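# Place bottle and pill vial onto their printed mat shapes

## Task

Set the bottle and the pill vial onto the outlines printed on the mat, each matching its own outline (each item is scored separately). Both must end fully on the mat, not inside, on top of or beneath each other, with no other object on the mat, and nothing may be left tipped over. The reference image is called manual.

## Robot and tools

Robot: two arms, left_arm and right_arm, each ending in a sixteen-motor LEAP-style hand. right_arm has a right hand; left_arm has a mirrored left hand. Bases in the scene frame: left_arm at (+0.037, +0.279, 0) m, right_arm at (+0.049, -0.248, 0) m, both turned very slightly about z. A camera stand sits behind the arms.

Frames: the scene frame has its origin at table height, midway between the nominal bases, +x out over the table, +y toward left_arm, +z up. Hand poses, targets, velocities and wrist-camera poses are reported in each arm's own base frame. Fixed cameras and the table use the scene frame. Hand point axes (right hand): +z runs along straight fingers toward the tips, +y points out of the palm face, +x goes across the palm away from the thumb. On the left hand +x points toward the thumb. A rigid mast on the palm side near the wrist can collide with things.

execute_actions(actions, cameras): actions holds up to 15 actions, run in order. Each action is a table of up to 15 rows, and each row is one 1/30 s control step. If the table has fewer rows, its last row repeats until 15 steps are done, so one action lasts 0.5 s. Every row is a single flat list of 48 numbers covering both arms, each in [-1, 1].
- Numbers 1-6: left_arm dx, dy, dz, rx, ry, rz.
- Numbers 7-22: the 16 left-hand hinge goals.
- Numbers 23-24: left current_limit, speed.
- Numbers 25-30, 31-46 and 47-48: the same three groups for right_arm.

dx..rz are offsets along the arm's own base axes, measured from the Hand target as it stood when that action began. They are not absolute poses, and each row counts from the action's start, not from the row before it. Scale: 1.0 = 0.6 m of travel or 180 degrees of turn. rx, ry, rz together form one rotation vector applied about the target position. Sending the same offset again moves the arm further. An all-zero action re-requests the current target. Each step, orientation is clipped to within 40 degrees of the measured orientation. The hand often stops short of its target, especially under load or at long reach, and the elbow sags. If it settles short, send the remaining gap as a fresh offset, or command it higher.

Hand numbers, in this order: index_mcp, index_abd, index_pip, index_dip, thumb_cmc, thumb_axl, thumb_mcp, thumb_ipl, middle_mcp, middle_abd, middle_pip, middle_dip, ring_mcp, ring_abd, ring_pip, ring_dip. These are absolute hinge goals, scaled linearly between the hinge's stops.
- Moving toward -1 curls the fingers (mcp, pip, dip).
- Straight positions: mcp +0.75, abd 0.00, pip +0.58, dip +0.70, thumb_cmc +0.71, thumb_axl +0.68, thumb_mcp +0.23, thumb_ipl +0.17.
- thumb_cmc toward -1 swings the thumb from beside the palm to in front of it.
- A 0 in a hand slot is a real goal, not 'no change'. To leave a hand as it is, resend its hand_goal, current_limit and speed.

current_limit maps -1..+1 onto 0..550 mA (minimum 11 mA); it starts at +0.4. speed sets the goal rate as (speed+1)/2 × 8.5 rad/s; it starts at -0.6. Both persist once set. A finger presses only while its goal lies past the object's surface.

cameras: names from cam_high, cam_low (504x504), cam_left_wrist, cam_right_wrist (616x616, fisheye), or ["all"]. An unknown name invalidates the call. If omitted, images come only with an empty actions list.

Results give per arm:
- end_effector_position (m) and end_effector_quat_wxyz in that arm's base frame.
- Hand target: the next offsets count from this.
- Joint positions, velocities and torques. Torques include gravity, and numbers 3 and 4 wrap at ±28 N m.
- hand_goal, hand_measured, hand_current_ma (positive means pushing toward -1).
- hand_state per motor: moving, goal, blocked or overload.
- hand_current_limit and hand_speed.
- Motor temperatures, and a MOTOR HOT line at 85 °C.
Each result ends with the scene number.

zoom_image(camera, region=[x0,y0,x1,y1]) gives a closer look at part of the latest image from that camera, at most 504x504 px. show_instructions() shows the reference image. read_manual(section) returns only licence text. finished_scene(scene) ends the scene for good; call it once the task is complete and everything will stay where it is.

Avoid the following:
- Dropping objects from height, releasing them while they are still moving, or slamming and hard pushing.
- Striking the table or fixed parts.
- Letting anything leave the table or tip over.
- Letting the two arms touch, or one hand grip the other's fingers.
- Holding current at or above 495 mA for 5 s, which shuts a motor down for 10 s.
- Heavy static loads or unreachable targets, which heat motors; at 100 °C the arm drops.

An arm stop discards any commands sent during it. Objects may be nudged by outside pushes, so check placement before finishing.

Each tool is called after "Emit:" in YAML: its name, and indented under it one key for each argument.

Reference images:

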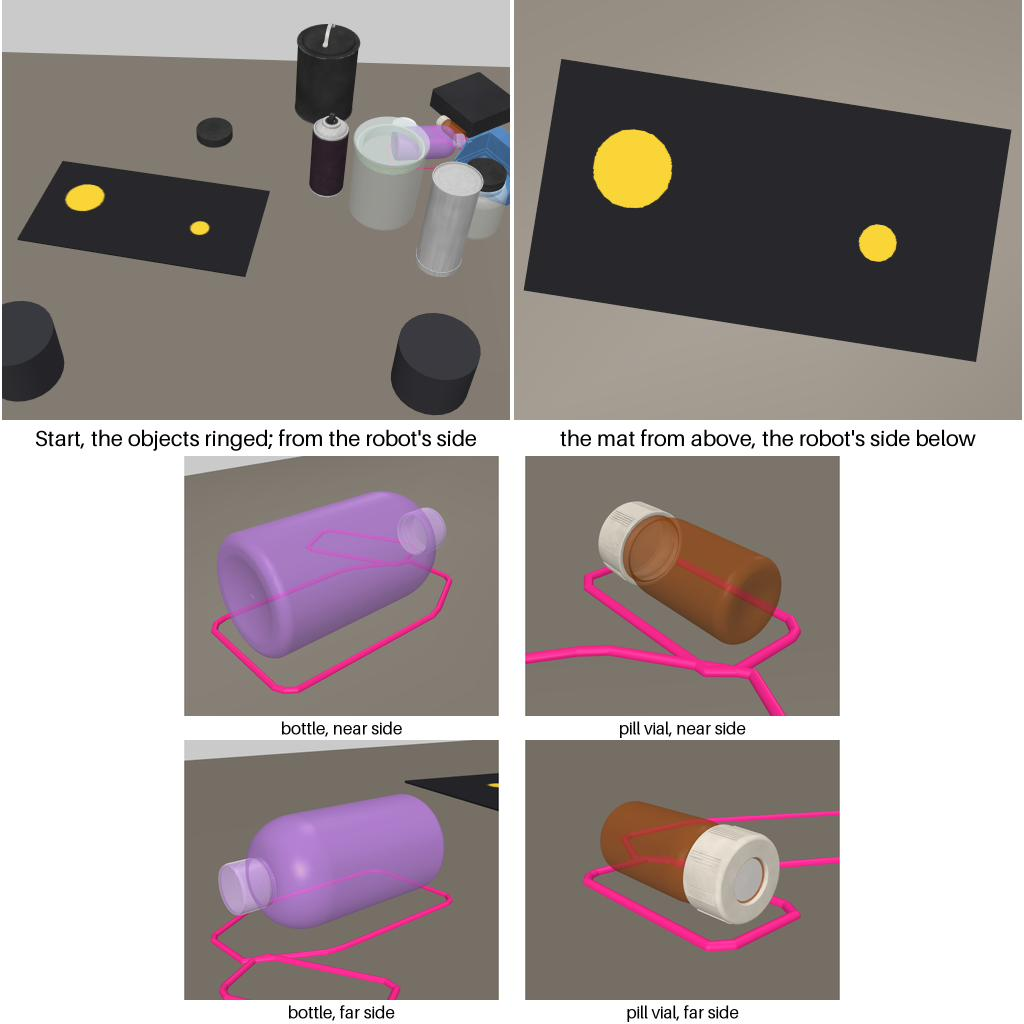

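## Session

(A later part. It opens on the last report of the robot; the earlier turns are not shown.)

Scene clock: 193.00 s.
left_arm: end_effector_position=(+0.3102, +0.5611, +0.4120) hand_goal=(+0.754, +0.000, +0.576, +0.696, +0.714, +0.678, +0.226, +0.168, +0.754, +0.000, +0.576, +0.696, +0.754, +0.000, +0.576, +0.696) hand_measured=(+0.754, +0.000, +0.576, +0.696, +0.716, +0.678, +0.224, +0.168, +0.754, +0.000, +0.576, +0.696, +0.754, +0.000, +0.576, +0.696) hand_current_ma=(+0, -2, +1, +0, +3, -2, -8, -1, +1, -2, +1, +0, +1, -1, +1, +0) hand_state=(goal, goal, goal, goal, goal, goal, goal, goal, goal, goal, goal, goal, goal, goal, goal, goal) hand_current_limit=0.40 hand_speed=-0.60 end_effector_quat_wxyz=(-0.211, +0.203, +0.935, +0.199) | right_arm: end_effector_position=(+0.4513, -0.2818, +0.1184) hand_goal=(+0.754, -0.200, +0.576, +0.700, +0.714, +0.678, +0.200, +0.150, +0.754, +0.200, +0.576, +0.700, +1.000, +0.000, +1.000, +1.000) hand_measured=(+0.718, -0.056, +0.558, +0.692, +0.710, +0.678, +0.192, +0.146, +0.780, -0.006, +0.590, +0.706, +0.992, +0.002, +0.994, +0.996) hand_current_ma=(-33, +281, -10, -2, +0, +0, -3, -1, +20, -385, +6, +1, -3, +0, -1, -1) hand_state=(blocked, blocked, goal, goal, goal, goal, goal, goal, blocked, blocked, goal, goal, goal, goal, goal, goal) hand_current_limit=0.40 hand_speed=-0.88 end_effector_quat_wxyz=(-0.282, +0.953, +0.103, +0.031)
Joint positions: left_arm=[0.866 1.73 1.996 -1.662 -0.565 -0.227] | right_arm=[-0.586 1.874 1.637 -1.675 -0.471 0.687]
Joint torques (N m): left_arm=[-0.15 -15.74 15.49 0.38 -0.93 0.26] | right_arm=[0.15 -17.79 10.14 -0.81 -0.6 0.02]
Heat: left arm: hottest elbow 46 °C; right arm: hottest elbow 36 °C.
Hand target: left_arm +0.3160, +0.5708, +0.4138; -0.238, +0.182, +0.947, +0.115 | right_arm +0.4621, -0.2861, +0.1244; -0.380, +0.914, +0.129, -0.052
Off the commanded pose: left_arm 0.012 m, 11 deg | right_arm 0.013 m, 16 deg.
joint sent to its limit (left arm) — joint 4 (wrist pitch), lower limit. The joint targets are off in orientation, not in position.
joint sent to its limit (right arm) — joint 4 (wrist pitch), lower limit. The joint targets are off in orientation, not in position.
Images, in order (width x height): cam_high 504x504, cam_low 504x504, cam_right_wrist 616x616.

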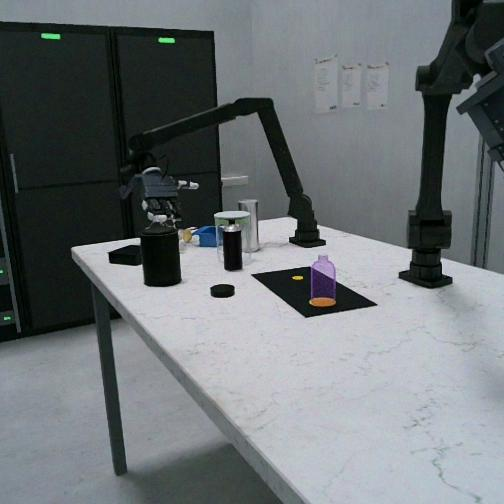

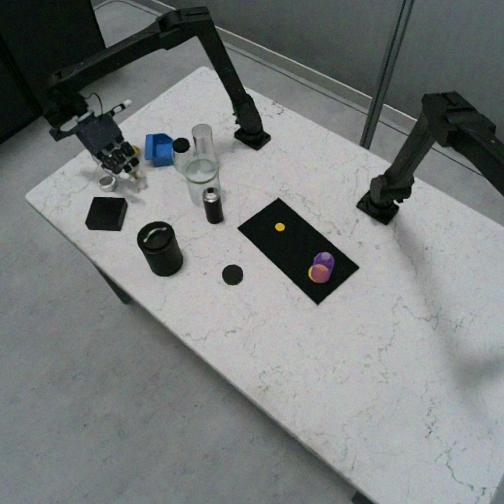

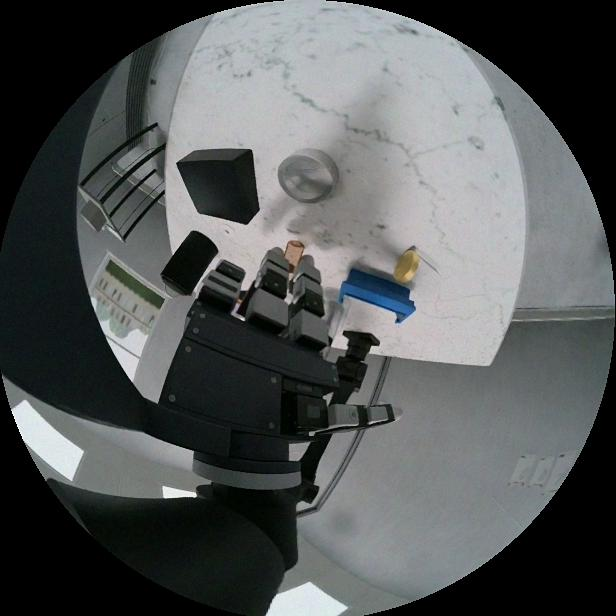

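Emit:
execute_actions:
  actions:
    - [[0,0,0,0,0,0,0.754,0,0.576,0.696,0.714,0.678,0.226,0.168,0.754,0,0.576,0.696,0.754,0,0.576,0.696,0.4,-0.6,0,0,0.15,0,0,0,0.754,-0.2,0.576,0.7,0.714,0.678,0.2,0.15,0.754,0.2,0.576,0.7,1,0,1,1,0.4,-0.88]]
    - [[0,0,0,0,0,0,0.754,0,0.576,0.696,0.714,0.678,0.226,0.168,0.754,0,0.576,0.696,0.754,0,0.576,0.696,0.4,-0.6,-0.04,0.1,0.18,0,0,0,0.754,-0.2,0.576,0.7,0.714,0.678,0.2,0.15,0.754,0.2,0.576,0.7,1,0,1,1,0.4,-0.88]]
    - [[0,0,0,0,0,0,0.754,0,0.576,0.696,0.714,0.678,0.226,0.168,0.754,0,0.576,0.696,0.754,0,0.576,0.696,0.4,-0.6,-0.04,0.15,0.05,0,0,0,0.754,-0.2,0.576,0.7,0.714,0.678,0.2,0.15,0.754,0.2,0.576,0.7,1,0,1,1,0.4,-0.88]]
    - [[0,0,0,0,0,0,0.754,0,0.576,0.696,0.714,0.678,0.226,0.168,0.754,0,0.576,0.696,0.754,0,0.576,0.696,0.4,-0.6,-0.05,0.15,0,0,0,0.03,0.754,-0.2,0.576,0.7,0.714,0.678,0.2,0.15,0.754,0.2,0.576,0.7,1,0,1,1,0.4,-0.88]]
    - [[0,0,0,0,0,0,0.754,0,0.576,0.696,0.714,0.678,0.226,0.168,0.754,0,0.576,0.696,0.754,0,0.576,0.696,0.4,-0.6,-0.05,0.15,0,0,0,0.03,0.754,-0.2,0.576,0.7,0.714,0.678,0.2,0.15,0.754,0.2,0.576,0.7,1,0,1,1,0.4,-0.88]]
    - [[0,0,0,0,0,0,0.754,0,0.576,0.696,0.714,0.678,0.226,0.168,0.754,0,0.576,0.696,0.754,0,0.576,0.696,0.4,-0.6,-0.05,0.15,0,0,0,0.03,0.754,-0.2,0.576,0.7,0.714,0.678,0.2,0.15,0.754,0.2,0.576,0.7,1,0,1,1,0.4,-0.88]]
    - [[0,0,0,0,0,0,0.754,0,0.576,0.696,0.714,0.678,0.226,0.168,0.754,0,0.576,0.696,0.754,0,0.576,0.696,0.4,-0.6,-0.033,0.12,-0.1,0,0,0,0.754,-0.2,0.576,0.7,0.714,0.678,0.2,0.15,0.754,0.2,0.576,0.7,1,0,1,1,0.4,-0.88]]
  cameras: ["cam_right_wrist","cam_low","cam_high"]

Emit:
zoom_image:
  camera: "cam_low"
  region: [210, 120, 350, 260]

Emit:
zoom_image:
  camera: "cam_high"
  region: [210, 150, 350, 290]

Emit:
zoom_image:
  camera: "cam_right_wrist"
  region: [200, 160, 400, 360]

Scene clock: 198.90 s.
left_arm: end_effector_position=(+0.3102, +0.5611, +0.4120) hand_goal=(+0.754, +0.000, +0.576, +0.696, +0.714, +0.678, +0.226, +0.168, +0.754, +0.000, +0.576, +0.696, +0.754, +0.000, +0.576, +0.696) hand_measured=(+0.754, +0.000, +0.576, +0.696, +0.716, +0.678, +0.224, +0.168, +0.754, +0.000, +0.576, +0.696, +0.754, +0.000, +0.576, +0.696) hand_current_ma=(+0, -2, +1, +0, +3, -2, -8, -1, +1, -2, +1, +0, +1, -1, +1, +0) hand_state=(goal, goal, goal, goal, goal, goal, goal, goal, goal, goal, goal, goal, goal, goal, goal, goal) hand_current_limit=0.40 hand_speed=-0.60 end_effector_quat_wxyz=(-0.211, +0.203, +0.935, +0.199) | right_arm: end_effector_position=(+0.3050, +0.2061, +0.2867) hand_goal=(+0.754, -0.200, +0.576, +0.700, +0.714, +0.678, +0.200, +0.150, +0.754, +0.200, +0.576, +0.700, +1.000, +0.000, +1.000, +1.000) hand_measured=(+0.714, -0.056, +0.556, +0.692, +0.708, +0.678, +0.194, +0.146, +0.780, +0.000, +0.592, +0.708, +0.990, +0.002, +0.994, +0.996) hand_current_ma=(-41, +281, -12, -2, -1, +0, -2, -1, +20, -385, +7, +2, -3, +0, -1, +0) hand_state=(blocked, blocked, blocked, goal, goal, goal, goal, goal, blocked, blocked, goal, goal, goal, goal, goal, goal) hand_current_limit=0.40 hand_speed=-0.88 end_effector_quat_wxyz=(-0.365, +0.894, +0.248, -0.073)
Joint positions: left_arm=[0.866 1.73 1.996 -1.662 -0.565 -0.227] | right_arm=[0.44 1.344 1.426 -1.678 -0.763 1.459]
Joint torques (N m): left_arm=[-0.32 -15.85 15.42 0.38 -0.91 0.27] | right_arm=[-0.21 -10.58 8.94 0.24 -1.06 0.16]
Heat: left arm: hottest elbow 46 °C; right arm: hottest elbow 36 °C.
Hand target: left_arm +0.3160, +0.5708, +0.4138; -0.238, +0.182, +0.947, +0.115 | right_arm +0.3044, +0.2058, +0.2923; -0.369, +0.887, +0.257, -0.105
Off the commanded pose: left_arm 0.012 m, 11 deg | right_arm 0.006 m, 4 deg.
joint sent to its limit (left arm) — joint 4 (wrist pitch), lower limit. The joint targets are off in orientation, not in position.
joint sent to its limit (right arm) — joint 4 (wrist pitch), lower limit. The joint targets are off in orientation, not in position.
Images, in order (width x height): cam_high 504x504, cam_low 504x504, cam_right_wrist 616x616.

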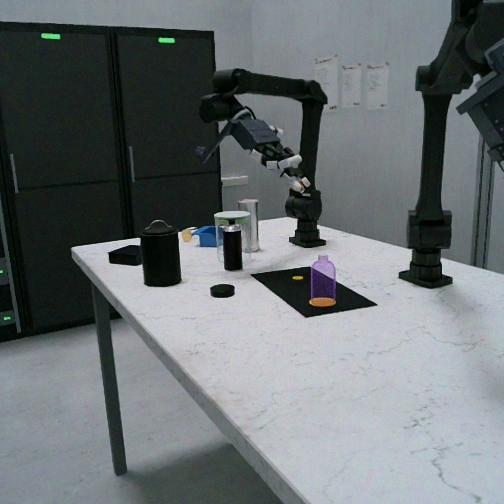

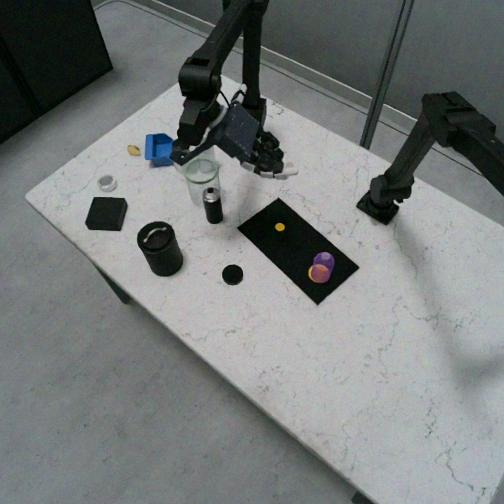

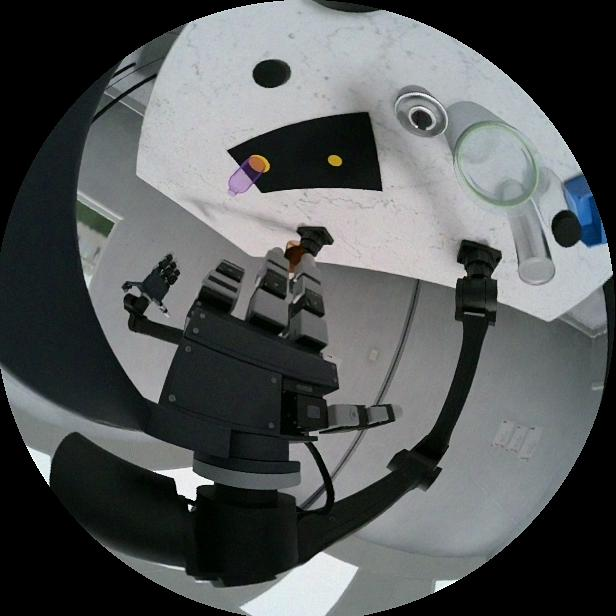

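Scaled by 3.600 from the camera's 504x504 image, which has a finer 720x720 frame.

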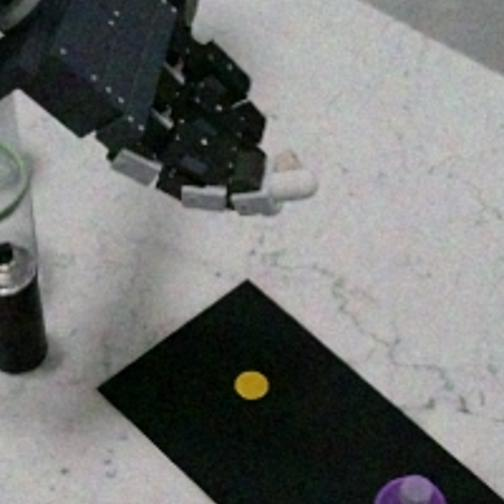

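Scaled by 3.600 from the camera's 504x504 image, which has a finer 720x720 frame.

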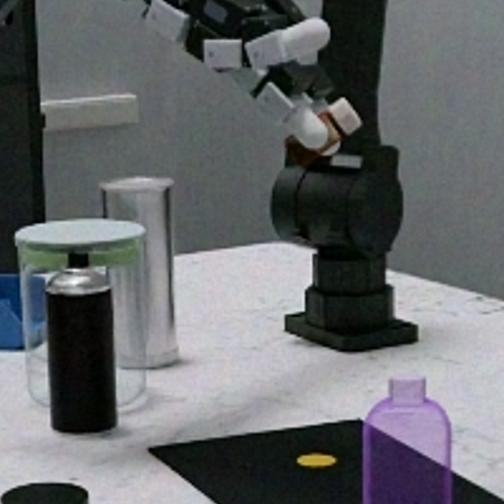

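Scaled by 2.520 from the camera's 616x616 image, which has a finer 880x880 frame.

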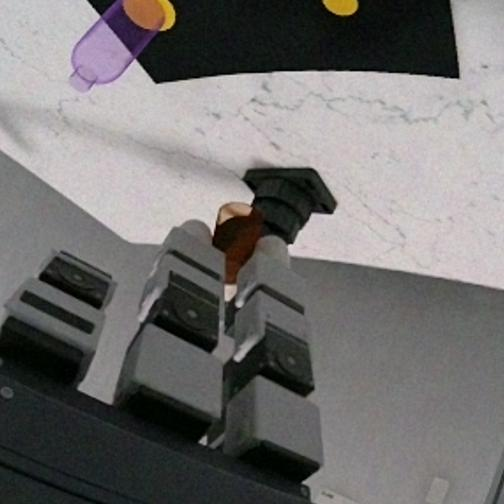

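Emit:
execute_actions:
  actions:
    - [[0,0,0,0,0,0,0.754,0,0.576,0.696,0.714,0.678,0.226,0.168,0.754,0,0.576,0.696,0.754,0,0.576,0.696,0.4,-0.6,0.023,0.062,-0.05,0.051,0.033,0,0.754,-0.2,0.576,0.7,0.714,0.678,0.2,0.15,0.754,0.2,0.576,0.7,1,0,1,1,0.4,-0.88]]
    - [[0,0,0,0,0,0,0.754,0,0.576,0.696,0.714,0.678,0.226,0.168,0.754,0,0.576,0.696,0.754,0,0.576,0.696,0.4,-0.6,0,0,-0.15,0,0,0,0.754,-0.2,0.576,0.7,0.714,0.678,0.2,0.15,0.754,0.2,0.576,0.7,1,0,1,1,0.4,-0.88]]
    - [[0,0,0,0,0,0,0.754,0,0.576,0.696,0.714,0.678,0.226,0.168,0.754,0,0.576,0.696,0.754,0,0.576,0.696,0.4,-0.6,0,0,-0.15,0,0,0,0.754,-0.2,0.576,0.7,0.714,0.678,0.2,0.15,0.754,0.2,0.576,0.7,1,0,1,1,0.4,-0.88]]
  cameras: ["cam_right_wrist","cam_low","cam_high"]

Emit:
zoom_image:
  camera: "cam_low"
  region: [220, 160, 340, 280]

Emit:
zoom_image:
  camera: "cam_high"
  region: [240, 200, 340, 300]

Emit:
zoom_image:
  camera: "cam_right_wrist"
  region: [220, 160, 380, 320]

Scene clock: 203.20 s.
left_arm: end_effector_position=(+0.3102, +0.5611, +0.4120) hand_goal=(+0.754, +0.000, +0.576, +0.696, +0.714, +0.678, +0.226, +0.168, +0.754, +0.000, +0.576, +0.696, +0.754, +0.000, +0.576, +0.696) hand_measured=(+0.754, +0.000, +0.576, +0.696, +0.716, +0.678, +0.224, +0.168, +0.754, +0.000, +0.576, +0.696, +0.754, +0.000, +0.576, +0.696) hand_current_ma=(+0, -2, +1, +0, +3, -2, -8, -1, +1, -2, +1, +0, +1, -1, +1, +0) hand_state=(goal, goal, goal, goal, goal, goal, goal, goal, goal, goal, goal, goal, goal, goal, goal, goal) hand_current_limit=0.40 hand_speed=-0.60 end_effector_quat_wxyz=(-0.211, +0.203, +0.935, +0.199) | right_arm: end_effector_position=(+0.3106, +0.2434, +0.0824) hand_goal=(+0.754, -0.200, +0.576, +0.700, +0.714, +0.678, +0.200, +0.150, +0.754, +0.200, +0.576, +0.700, +1.000, +0.000, +1.000, +1.000) hand_measured=(+0.712, -0.056, +0.554, +0.692, +0.708, +0.678, +0.194, +0.146, +0.780, +0.000, +0.592, +0.708, +0.988, +0.002, +0.994, +0.996) hand_current_ma=(-45, +281, -12, -2, -1, +0, -2, -1, +20, -385, +7, +2, -4, +0, -1, +0) hand_state=(blocked, blocked, blocked, goal, goal, goal, goal, goal, blocked, blocked, goal, goal, goal, goal, goal, goal) hand_current_limit=0.40 hand_speed=-0.88 end_effector_quat_wxyz=(-0.451, +0.847, +0.248, -0.137)
Joint positions: left_arm=[0.866 1.73 1.996 -1.662 -0.565 -0.227] | right_arm=[0.429 1.607 1.102 -1.286 -0.964 1.315]
Joint torques (N m): left_arm=[-0.15 -15.85 15.45 0.39 -0.93 0.27] | right_arm=[-1.26 -11.99 6.99 0.69 -1.06 0.2]
Heat: left arm: hottest elbow 46 °C; right arm: hottest elbow 36 °C.
Hand target: left_arm +0.3160, +0.5708, +0.4138; -0.238, +0.182, +0.947, +0.115 | right_arm +0.3182, +0.2431, +0.0823; -0.452, +0.848, +0.245, -0.129
Off the commanded pose: left_arm 0.012 m, 11 deg | right_arm 0.008 m, 1 deg.
joint sent to its limit (left arm) — joint 4 (wrist pitch), lower limit. The joint targets are off in orientation, not in position.
Images, in order (width x height): cam_high 504x504, cam_low 504x504, cam_right_wrist 616x616.

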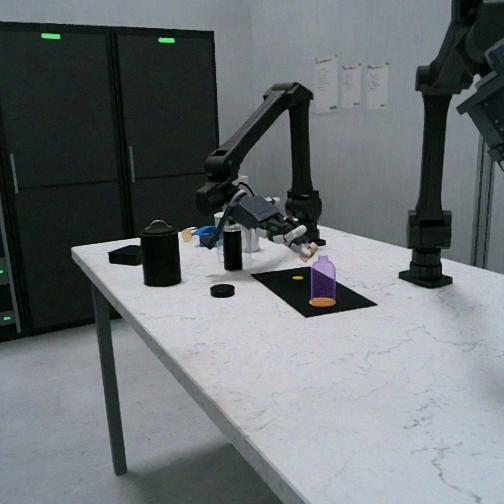

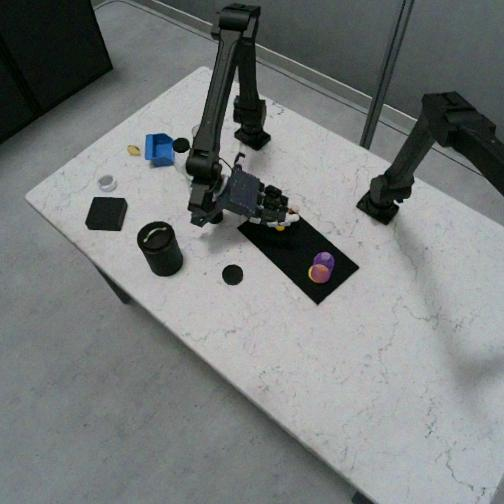

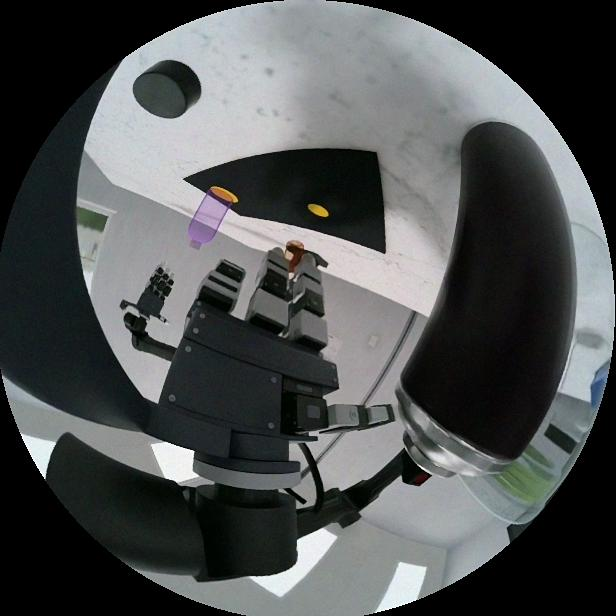

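Scaled by 4.200 from the camera's 504x504 image, which has a finer 720x720 frame.

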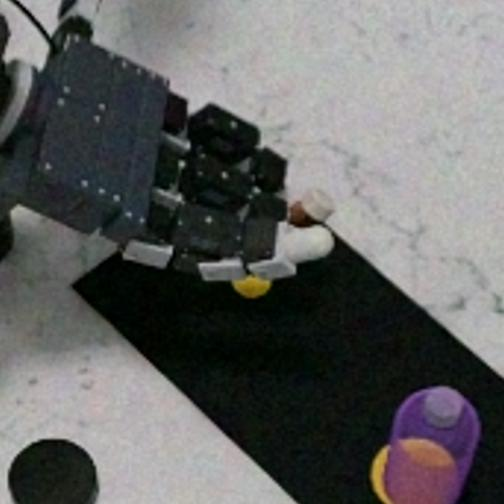

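Scaled by 5.040 from the camera's 504x504 image, which has a finer 720x720 frame.

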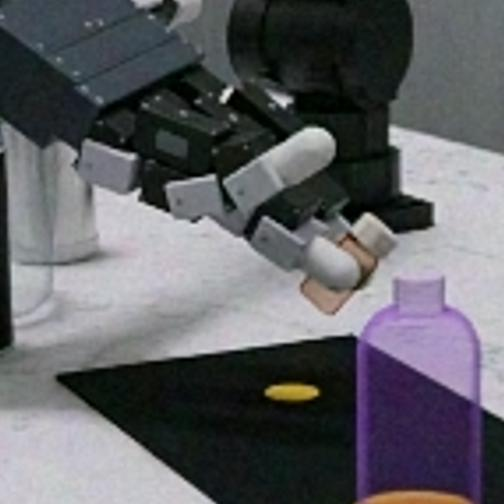

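Scaled by 3.150 from the camera's 616x616 image, which has a finer 880x880 frame.

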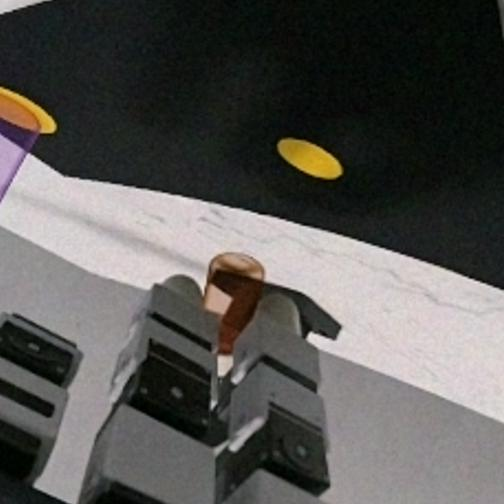

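Emit:
execute_actions:
  actions:
    - [[0,0,0,0,0,0,0.754,0,0.576,0.696,0.714,0.678,0.226,0.168,0.754,0,0.576,0.696,0.754,0,0.576,0.696,0.4,-0.6,0,0,0.1,0,0,0,0.754,-0.2,0.576,0.7,0.714,0.678,0.2,0.15,0.754,0.2,0.576,0.7,1,0,1,1,0.4,-0.88]]
    - [[0,0,0,0,0,0,0.754,0,0.576,0.696,0.714,0.678,0.226,0.168,0.754,0,0.576,0.696,0.754,0,0.576,0.696,0.4,-0.6,-0.02,0,0.15,0,0,0,0.754,-0.2,0.576,0.7,0.714,0.678,0.2,0.15,0.754,0.2,0.576,0.7,1,0,1,1,0.4,-0.88]]
    - [[0,0,0,0,0,0,0.754,0,0.576,0.696,0.714,0.678,0.226,0.168,0.754,0,0.576,0.696,0.754,0,0.576,0.696,0.4,-0.6,-0.043,-0.016,0,0,0,-0.09,0.754,-0.2,0.576,0.7,0.714,0.678,0.2,0.15,0.754,0.2,0.576,0.7,1,0,1,1,0.4,-0.88]]
    - [[0,0,0,0,0,0,0.754,0,0.576,0.696,0.714,0.678,0.226,0.168,0.754,0,0.576,0.696,0.754,0,0.576,0.696,0.4,-0.6,-0.043,-0.015,0,0,0,-0.09,0.754,-0.2,0.576,0.7,0.714,0.678,0.2,0.15,0.754,0.2,0.576,0.7,1,0,1,1,0.4,-0.88]]
    - [[0,0,0,0,0,0,0.754,0,0.576,0.696,0.714,0.678,0.226,0.168,0.754,0,0.576,0.696,0.754,0,0.576,0.696,0.4,-0.6,0,0,-0.15,0,0,0,0.754,-0.2,0.576,0.7,0.714,0.678,0.2,0.15,0.754,0.2,0.576,0.7,1,0,1,1,0.4,-0.88]]
  cameras: ["cam_right_wrist","cam_low","cam_high"]

Emit:
zoom_image:
  camera: "cam_low"
  region: [190, 140, 330, 280]

Emit:
zoom_image:
  camera: "cam_high"
  region: [220, 180, 340, 300]

Scene clock: 208.67 s.
left_arm: end_effector_position=(+0.3102, +0.5611, +0.4120) hand_goal=(+0.754, +0.000, +0.576, +0.696, +0.714, +0.678, +0.226, +0.168, +0.754, +0.000, +0.576, +0.696, +0.754, +0.000, +0.576, +0.696) hand_measured=(+0.754, +0.000, +0.576, +0.696, +0.716, +0.678, +0.224, +0.168, +0.754, +0.000, +0.576, +0.696, +0.754, +0.000, +0.576, +0.696) hand_current_ma=(+0, -2, +1, +0, +3, -2, -8, -1, +1, -2, +1, +0, +1, -1, +1, +0) hand_state=(goal, goal, goal, goal, goal, goal, goal, goal, goal, goal, goal, goal, goal, goal, goal, goal) hand_current_limit=0.40 hand_speed=-0.60 end_effector_quat_wxyz=(-0.211, +0.203, +0.935, +0.199) | right_arm: end_effector_position=(+0.2529, +0.2230, +0.1499) hand_goal=(+0.754, -0.200, +0.576, +0.700, +0.714, +0.678, +0.200, +0.150, +0.754, +0.200, +0.576, +0.700, +1.000, +0.000, +1.000, +1.000) hand_measured=(+0.708, -0.056, +0.552, +0.690, +0.704, +0.678, +0.196, +0.146, +0.778, +0.002, +0.592, +0.708, +0.986, +0.002, +0.994, +0.996) hand_current_ma=(-53, +281, -14, -3, -3, +0, -1, -1, +16, -385, +7, +2, -7, +0, -1, +0) hand_state=(blocked, blocked, blocked, goal, goal, goal, goal, goal, blocked, blocked, goal, goal, goal, goal, goal, goal) hand_current_limit=0.40 hand_speed=-0.88 end_effector_quat_wxyz=(-0.474, +0.878, +0.060, -0.023)
Joint positions: left_arm=[0.866 1.73 1.996 -1.662 -0.565 -0.227] | right_arm=[0.424 1.12 0.809 -0.828 -0.921 2.075]
Joint torques (N m): left_arm=[-0.09 -15.56 15.49 0.35 -0.91 0.26] | right_arm=[0.03 -4.72 7.68 2.28 -1.13 0.2]
Heat: left arm: hottest elbow 46 °C; right arm: hottest elbow 37 °C.
Hand target: left_arm +0.3160, +0.5708, +0.4138; -0.238, +0.182, +0.947, +0.115 | right_arm +0.2546, +0.2245, +0.1423; -0.470, +0.883, -0.001, +0.002
Off the commanded pose: left_arm 0.012 m, 11 deg | right_arm 0.008 m, 8 deg.
joint sent to its limit (left arm) — joint 4 (wrist pitch), lower limit. The joint targets are off in orientation, not in position.
joint sent to its limit (right arm) — joint 6 (wrist roll), upper limit. The joint targets are off in orientation, not in position.
Images, in order (width x height): cam_high 504x504, cam_low 504x504, cam_right_wrist 616x616.

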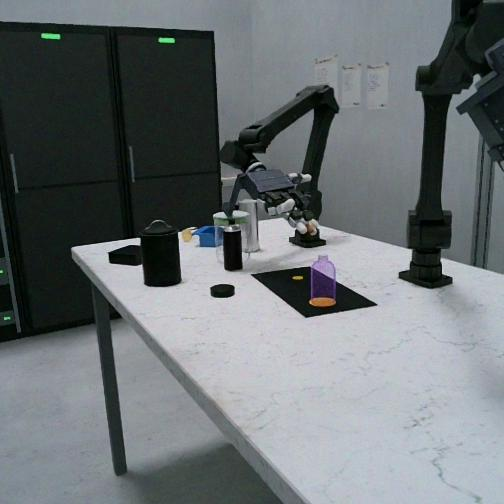

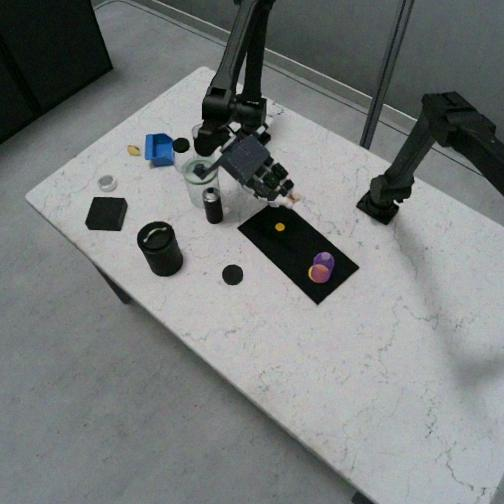

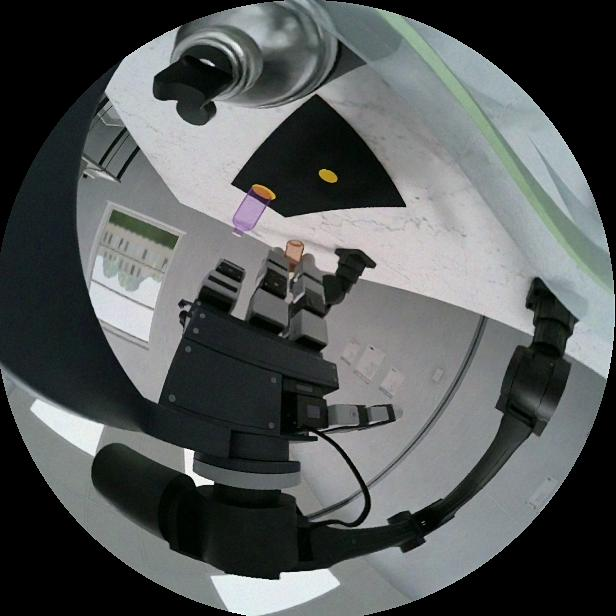

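Scaled by 3.600 from the camera's 504x504 image, which has a finer 720x720 frame.

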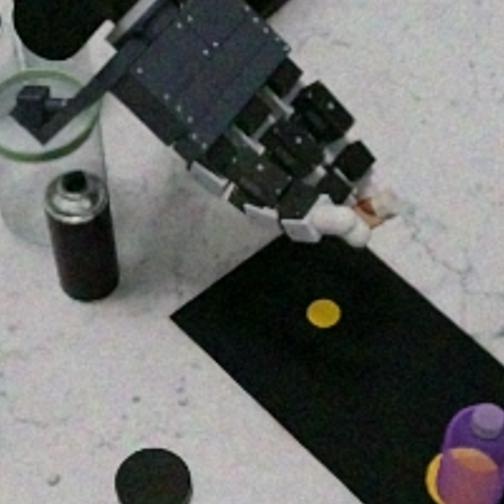

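Scaled by 4.200 from the camera's 504x504 image, which has a finer 720x720 frame.

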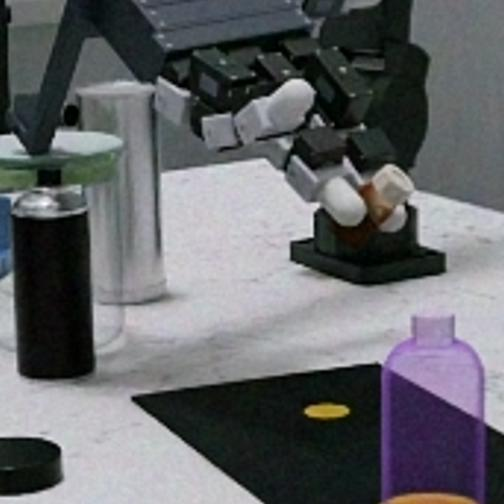

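Emit:
execute_actions:
  actions:
    - [[0,0,0,0,0,0,0.754,0,0.576,0.696,0.714,0.678,0.226,0.168,0.754,0,0.576,0.696,0.754,0,0.576,0.696,0.4,-0.6,0,0,0.15,0,0,0,0.754,-0.2,0.576,0.7,0.714,0.678,0,0,0.754,0.2,0.576,0.7,1,0,1,1,0.4,-0.88]]
    - [[0,0,0,0,0,0,0.754,0,0.576,0.696,0.714,0.678,0.226,0.168,0.754,0,0.576,0.696,0.754,0,0.576,0.696,0.4,-0.6,0.04,0.02,0.12,0,0,0.08,0.754,-0.2,0.576,0.7,0.714,0.678,-0.3,-0.1,0.754,0.2,0.576,0.7,1,0,1,1,0.4,-0.88]]
    - [[0,0,0,0,0,0,0.754,0,0.576,0.696,0.714,0.678,0.226,0.168,0.754,0,0.576,0.696,0.754,0,0.576,0.696,0.4,-0.6,0.043,0.025,0,0,0,0.08,0.754,-0.2,0.576,0.7,0.714,0.678,-0.5,-0.1,0.754,0.2,0.576,0.7,1,0,1,1,0.4,-0.88]]
    - [[0,0,0,0,0,0,0.754,0,0.576,0.696,0.714,0.678,0.226,0.168,0.754,0,0.576,0.696,0.754,0,0.576,0.696,0.4,-0.6,0.043,0.025,0,0,0,0.08,0.754,-0.2,0.576,0.7,0.714,0.678,-0.5,-0.1,0.754,0.2,0.576,0.7,1,0,1,1,0.4,-0.88]]
    - [[0,0,0,0,0,0,0.754,0,0.576,0.696,0.714,0.678,0.226,0.168,0.754,0,0.576,0.696,0.754,0,0.576,0.696,0.4,-0.6,0.04,0.021,-0.1,0,0,0.077,0.754,-0.2,0.576,0.7,0.714,0.678,-0.5,-0.1,0.754,0.2,0.576,0.7,1,0,1,1,0.4,-0.88]]
    - [[0,0,0,0,0,0,0.754,0,0.576,0.696,0.714,0.678,0.226,0.168,0.754,0,0.576,0.696,0.754,0,0.576,0.696,0.4,-0.6,0,0,-0.15,0,0,0,0.754,-0.2,0.576,0.7,0.714,0.678,-0.5,-0.1,0.754,0.2,0.576,0.7,1,0,1,1,0.4,-0.88]]
  cameras: ["cam_right_wrist","cam_low","cam_high"]

Emit:
zoom_image:
  camera: "cam_low"
  region: [190, 140, 330, 280]

Emit:
zoom_image:
  camera: "cam_high"
  region: [220, 180, 340, 300]

Scene clock: 214.20 s.
left_arm: end_effector_position=(+0.3102, +0.5611, +0.4120) hand_goal=(+0.754, +0.000, +0.576, +0.696, +0.714, +0.678, +0.226, +0.168, +0.754, +0.000, +0.576, +0.696, +0.754, +0.000, +0.576, +0.696) hand_measured=(+0.754, +0.000, +0.576, +0.696, +0.716, +0.678, +0.224, +0.168, +0.754, +0.000, +0.576, +0.696, +0.754, +0.000, +0.576, +0.696) hand_current_ma=(+0, -2, +1, +0, +3, -2, -8, -1, +1, -2, +1, +0, +1, -1, +1, +0) hand_state=(goal, goal, goal, goal, goal, goal, goal, goal, goal, goal, goal, goal, goal, goal, goal, goal) hand_current_limit=0.40 hand_speed=-0.60 end_effector_quat_wxyz=(-0.211, +0.203, +0.935, +0.199) | right_arm: end_effector_position=(+0.3543, +0.2743, +0.1482) hand_goal=(+0.754, -0.200, +0.576, +0.700, +0.714, +0.678, -0.500, -0.100, +0.754, +0.200, +0.576, +0.700, +1.000, +0.000, +1.000, +1.000) hand_measured=(+0.708, -0.056, +0.552, +0.690, +0.704, +0.676, -0.498, -0.098, +0.778, +0.002, +0.592, +0.708, +0.986, +0.002, +0.994, +0.996) hand_current_ma=(-53, +281, -14, -3, -3, +0, +0, +0, +16, -385, +7, +2, -7, +0, -1, +0) hand_state=(blocked, blocked, blocked, goal, goal, goal, goal, goal, blocked, blocked, goal, goal, goal, goal, goal, goal) hand_current_limit=0.40 hand_speed=-0.88 end_effector_quat_wxyz=(-0.401, +0.812, +0.395, -0.157)
Joint positions: left_arm=[0.866 1.73 1.996 -1.662 -0.565 -0.227] | right_arm=[0.501 1.713 1.441 -1.676 -0.827 0.999]
Joint torques (N m): left_arm=[-0.03 -15.74 15.45 0.46 -0.91 0.25] | right_arm=[0.56 -16.21 8.16 -0.55 -0.76 0.02]
Heat: left arm: hottest elbow 46 °C; right arm: hottest elbow 37 °C.
Hand target: left_arm +0.3160, +0.5708, +0.4138; -0.238, +0.182, +0.947, +0.115 | right_arm +0.3543, +0.2791, +0.1544; -0.414, +0.776, +0.421, -0.223
Off the commanded pose: left_arm 0.012 m, 11 deg | right_arm 0.008 m, 9 deg.
joint sent to its limit (left arm) — joint 4 (wrist pitch), lower limit. The joint targets are off in orientation, not in position.
joint sent to its limit (right arm) — joint 4 (wrist pitch), lower limit. The joint targets are off in orientation, not in position.
Images, in order (width x height): cam_high 504x504, cam_low 504x504, cam_right_wrist 616x616.

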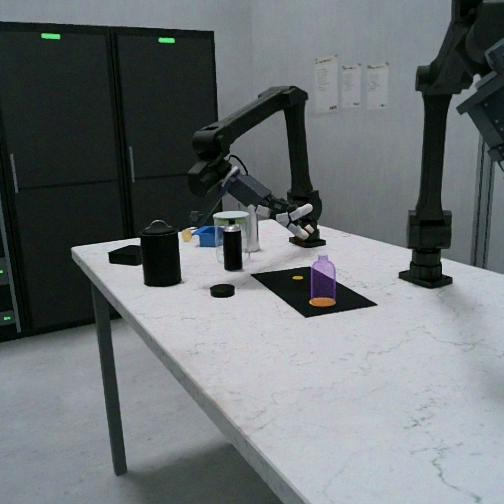

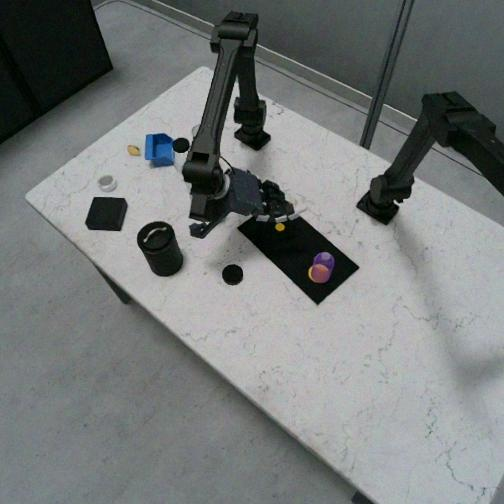

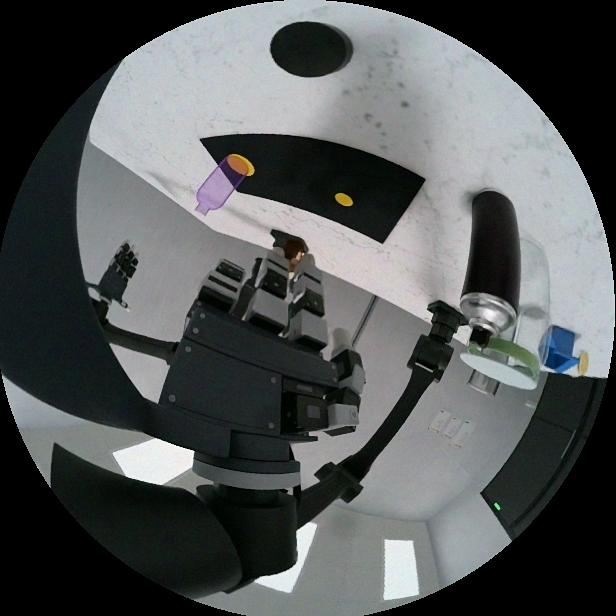

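Scaled by 3.600 from the camera's 504x504 image, which has a finer 720x720 frame.

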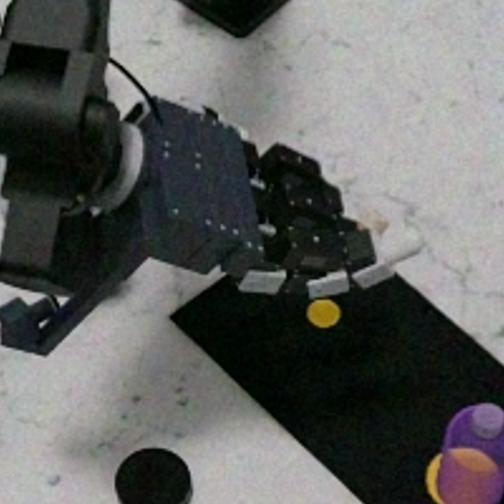

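Scaled by 4.200 from the camera's 504x504 image, which has a finer 720x720 frame.

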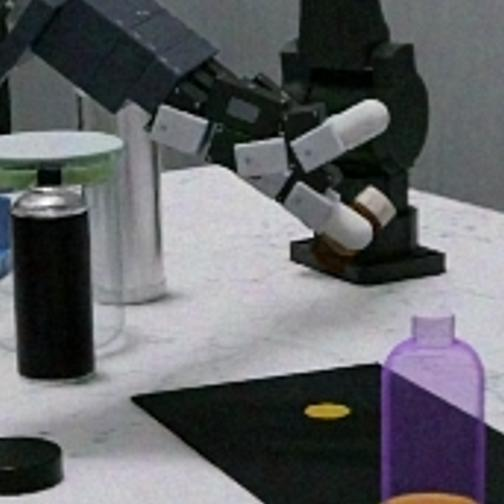

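Emit:
execute_actions:
  actions:
    - [[0,0,0,0,0,0,0.754,0,0.576,0.696,0.714,0.678,0.226,0.168,0.754,0,0.576,0.696,0.754,0,0.576,0.696,0.4,-0.6,0,0,-0.08,0,0,0,0.754,-0.2,0.576,0.7,0.714,0.678,-0.5,-0.1,0.754,0.2,0.576,0.7,1,0,1,1,0.4,-0.88]]
    - [[0,0,0,0,0,0,0.754,0,0.576,0.696,0.714,0.678,0.226,0.168,0.754,0,0.576,0.696,0.754,0,0.576,0.696,0.4,-0.6,0,0,-0.075,0,0,0,0.754,-0.2,0.576,0.7,0.714,0.678,-0.5,-0.1,0.754,0.2,0.576,0.7,1,0,1,1,0.4,-0.88]]
  cameras: ["cam_right_wrist","cam_low","cam_high"]

Emit:
zoom_image:
  camera: "cam_low"
  region: [230, 170, 330, 270]

Emit:
zoom_image:
  camera: "cam_high"
  region: [220, 200, 340, 320]

Scene clock: 216.97 s.
left_arm: end_effector_position=(+0.3102, +0.5611, +0.4120) hand_goal=(+0.754, +0.000, +0.576, +0.696, +0.714, +0.678, +0.226, +0.168, +0.754, +0.000, +0.576, +0.696, +0.754, +0.000, +0.576, +0.696) hand_measured=(+0.754, +0.000, +0.576, +0.696, +0.716, +0.678, +0.224, +0.168, +0.754, +0.000, +0.576, +0.696, +0.754, +0.000, +0.576, +0.696) hand_current_ma=(+0, -2, +1, +0, +3, -2, -8, -1, +1, -2, +1, +0, +1, -1, +1, +0) hand_state=(goal, goal, goal, goal, goal, goal, goal, goal, goal, goal, goal, goal, goal, goal, goal, goal) hand_current_limit=0.40 hand_speed=-0.60 end_effector_quat_wxyz=(-0.211, +0.203, +0.935, +0.199) | right_arm: end_effector_position=(+0.3545, +0.2784, +0.0631) hand_goal=(+0.754, -0.200, +0.576, +0.700, +0.714, +0.678, -0.500, -0.100, +0.754, +0.200, +0.576, +0.700, +1.000, +0.000, +1.000, +1.000) hand_measured=(+0.708, -0.056, +0.552, +0.690, +0.704, +0.676, -0.498, -0.098, +0.778, +0.002, +0.592, +0.708, +0.986, +0.002, +0.994, +0.996) hand_current_ma=(-53, +281, -14, -3, -3, +0, +0, +0, +16, -385, +7, +2, -7, +0, -1, +0) hand_state=(blocked, blocked, blocked, goal, goal, goal, goal, goal, blocked, blocked, goal, goal, goal, goal, goal, goal) hand_current_limit=0.40 hand_speed=-0.88 end_effector_quat_wxyz=(-0.413, +0.780, +0.418, -0.213)
Joint positions: left_arm=[0.866 1.73 1.996 -1.662 -0.565 -0.227] | right_arm=[0.501 1.895 1.421 -1.676 -0.825 0.828]
Joint torques (N m): left_arm=[-0.21 -15.74 15.49 0.43 -0.92 0.26] | right_arm=[-0.21 -17.26 6.57 -1.1 -0.73 0.09]
Heat: left arm: hottest elbow 46 °C; right arm: hottest elbow 37 °C.
Hand target: left_arm +0.3160, +0.5708, +0.4138; -0.238, +0.182, +0.947, +0.115 | right_arm +0.3543, +0.2790, +0.0613; -0.414, +0.776, +0.420, -0.223
Off the commanded pose: left_arm 0.012 m, 11 deg | right_arm 0.002 m, 1 deg.
joint sent to its limit (left arm) — joint 4 (wrist pitch), lower limit. The joint targets are off in orientation, not in position.
joint sent to its limit (right arm) — joint 4 (wrist pitch), lower limit. The joint targets still meet the commanded pose.
Images, in order (width x height): cam_high 504x504, cam_low 504x504, cam_right_wrist 616x616.

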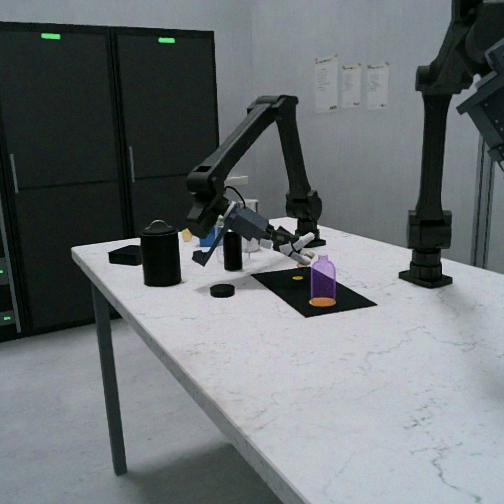

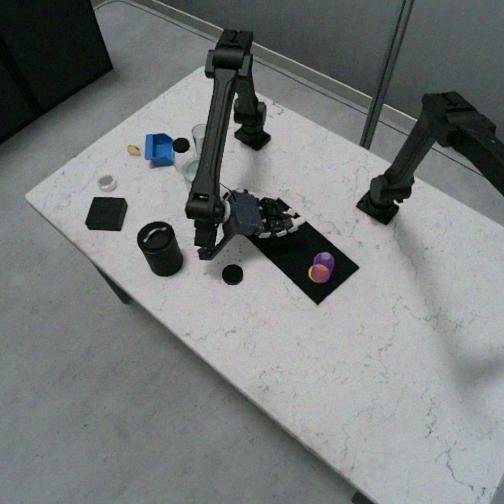

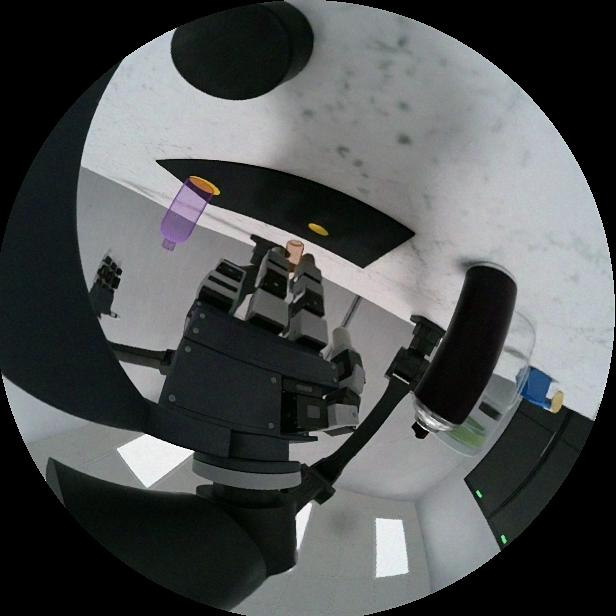

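Scaled by 5.040 from the camera's 504x504 image, which has a finer 720x720 frame.

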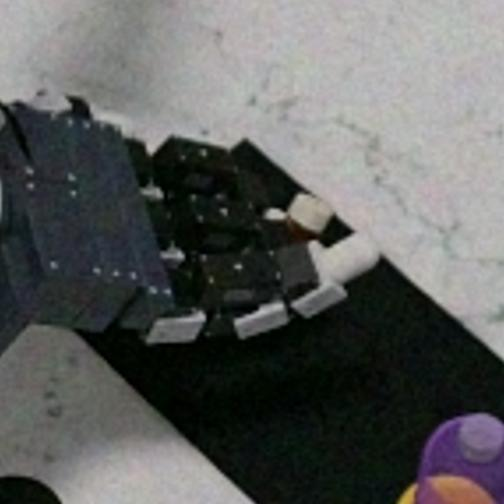

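Scaled by 4.200 from the camera's 504x504 image, which has a finer 720x720 frame.

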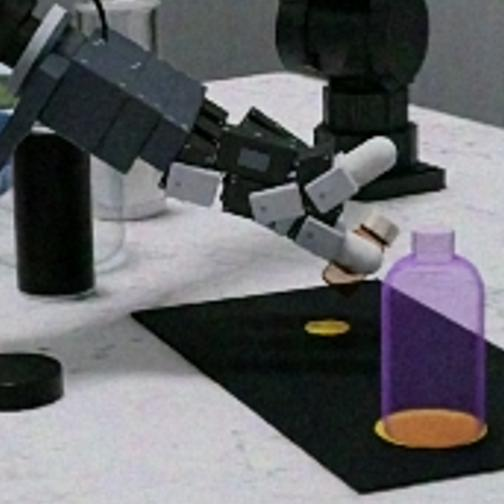

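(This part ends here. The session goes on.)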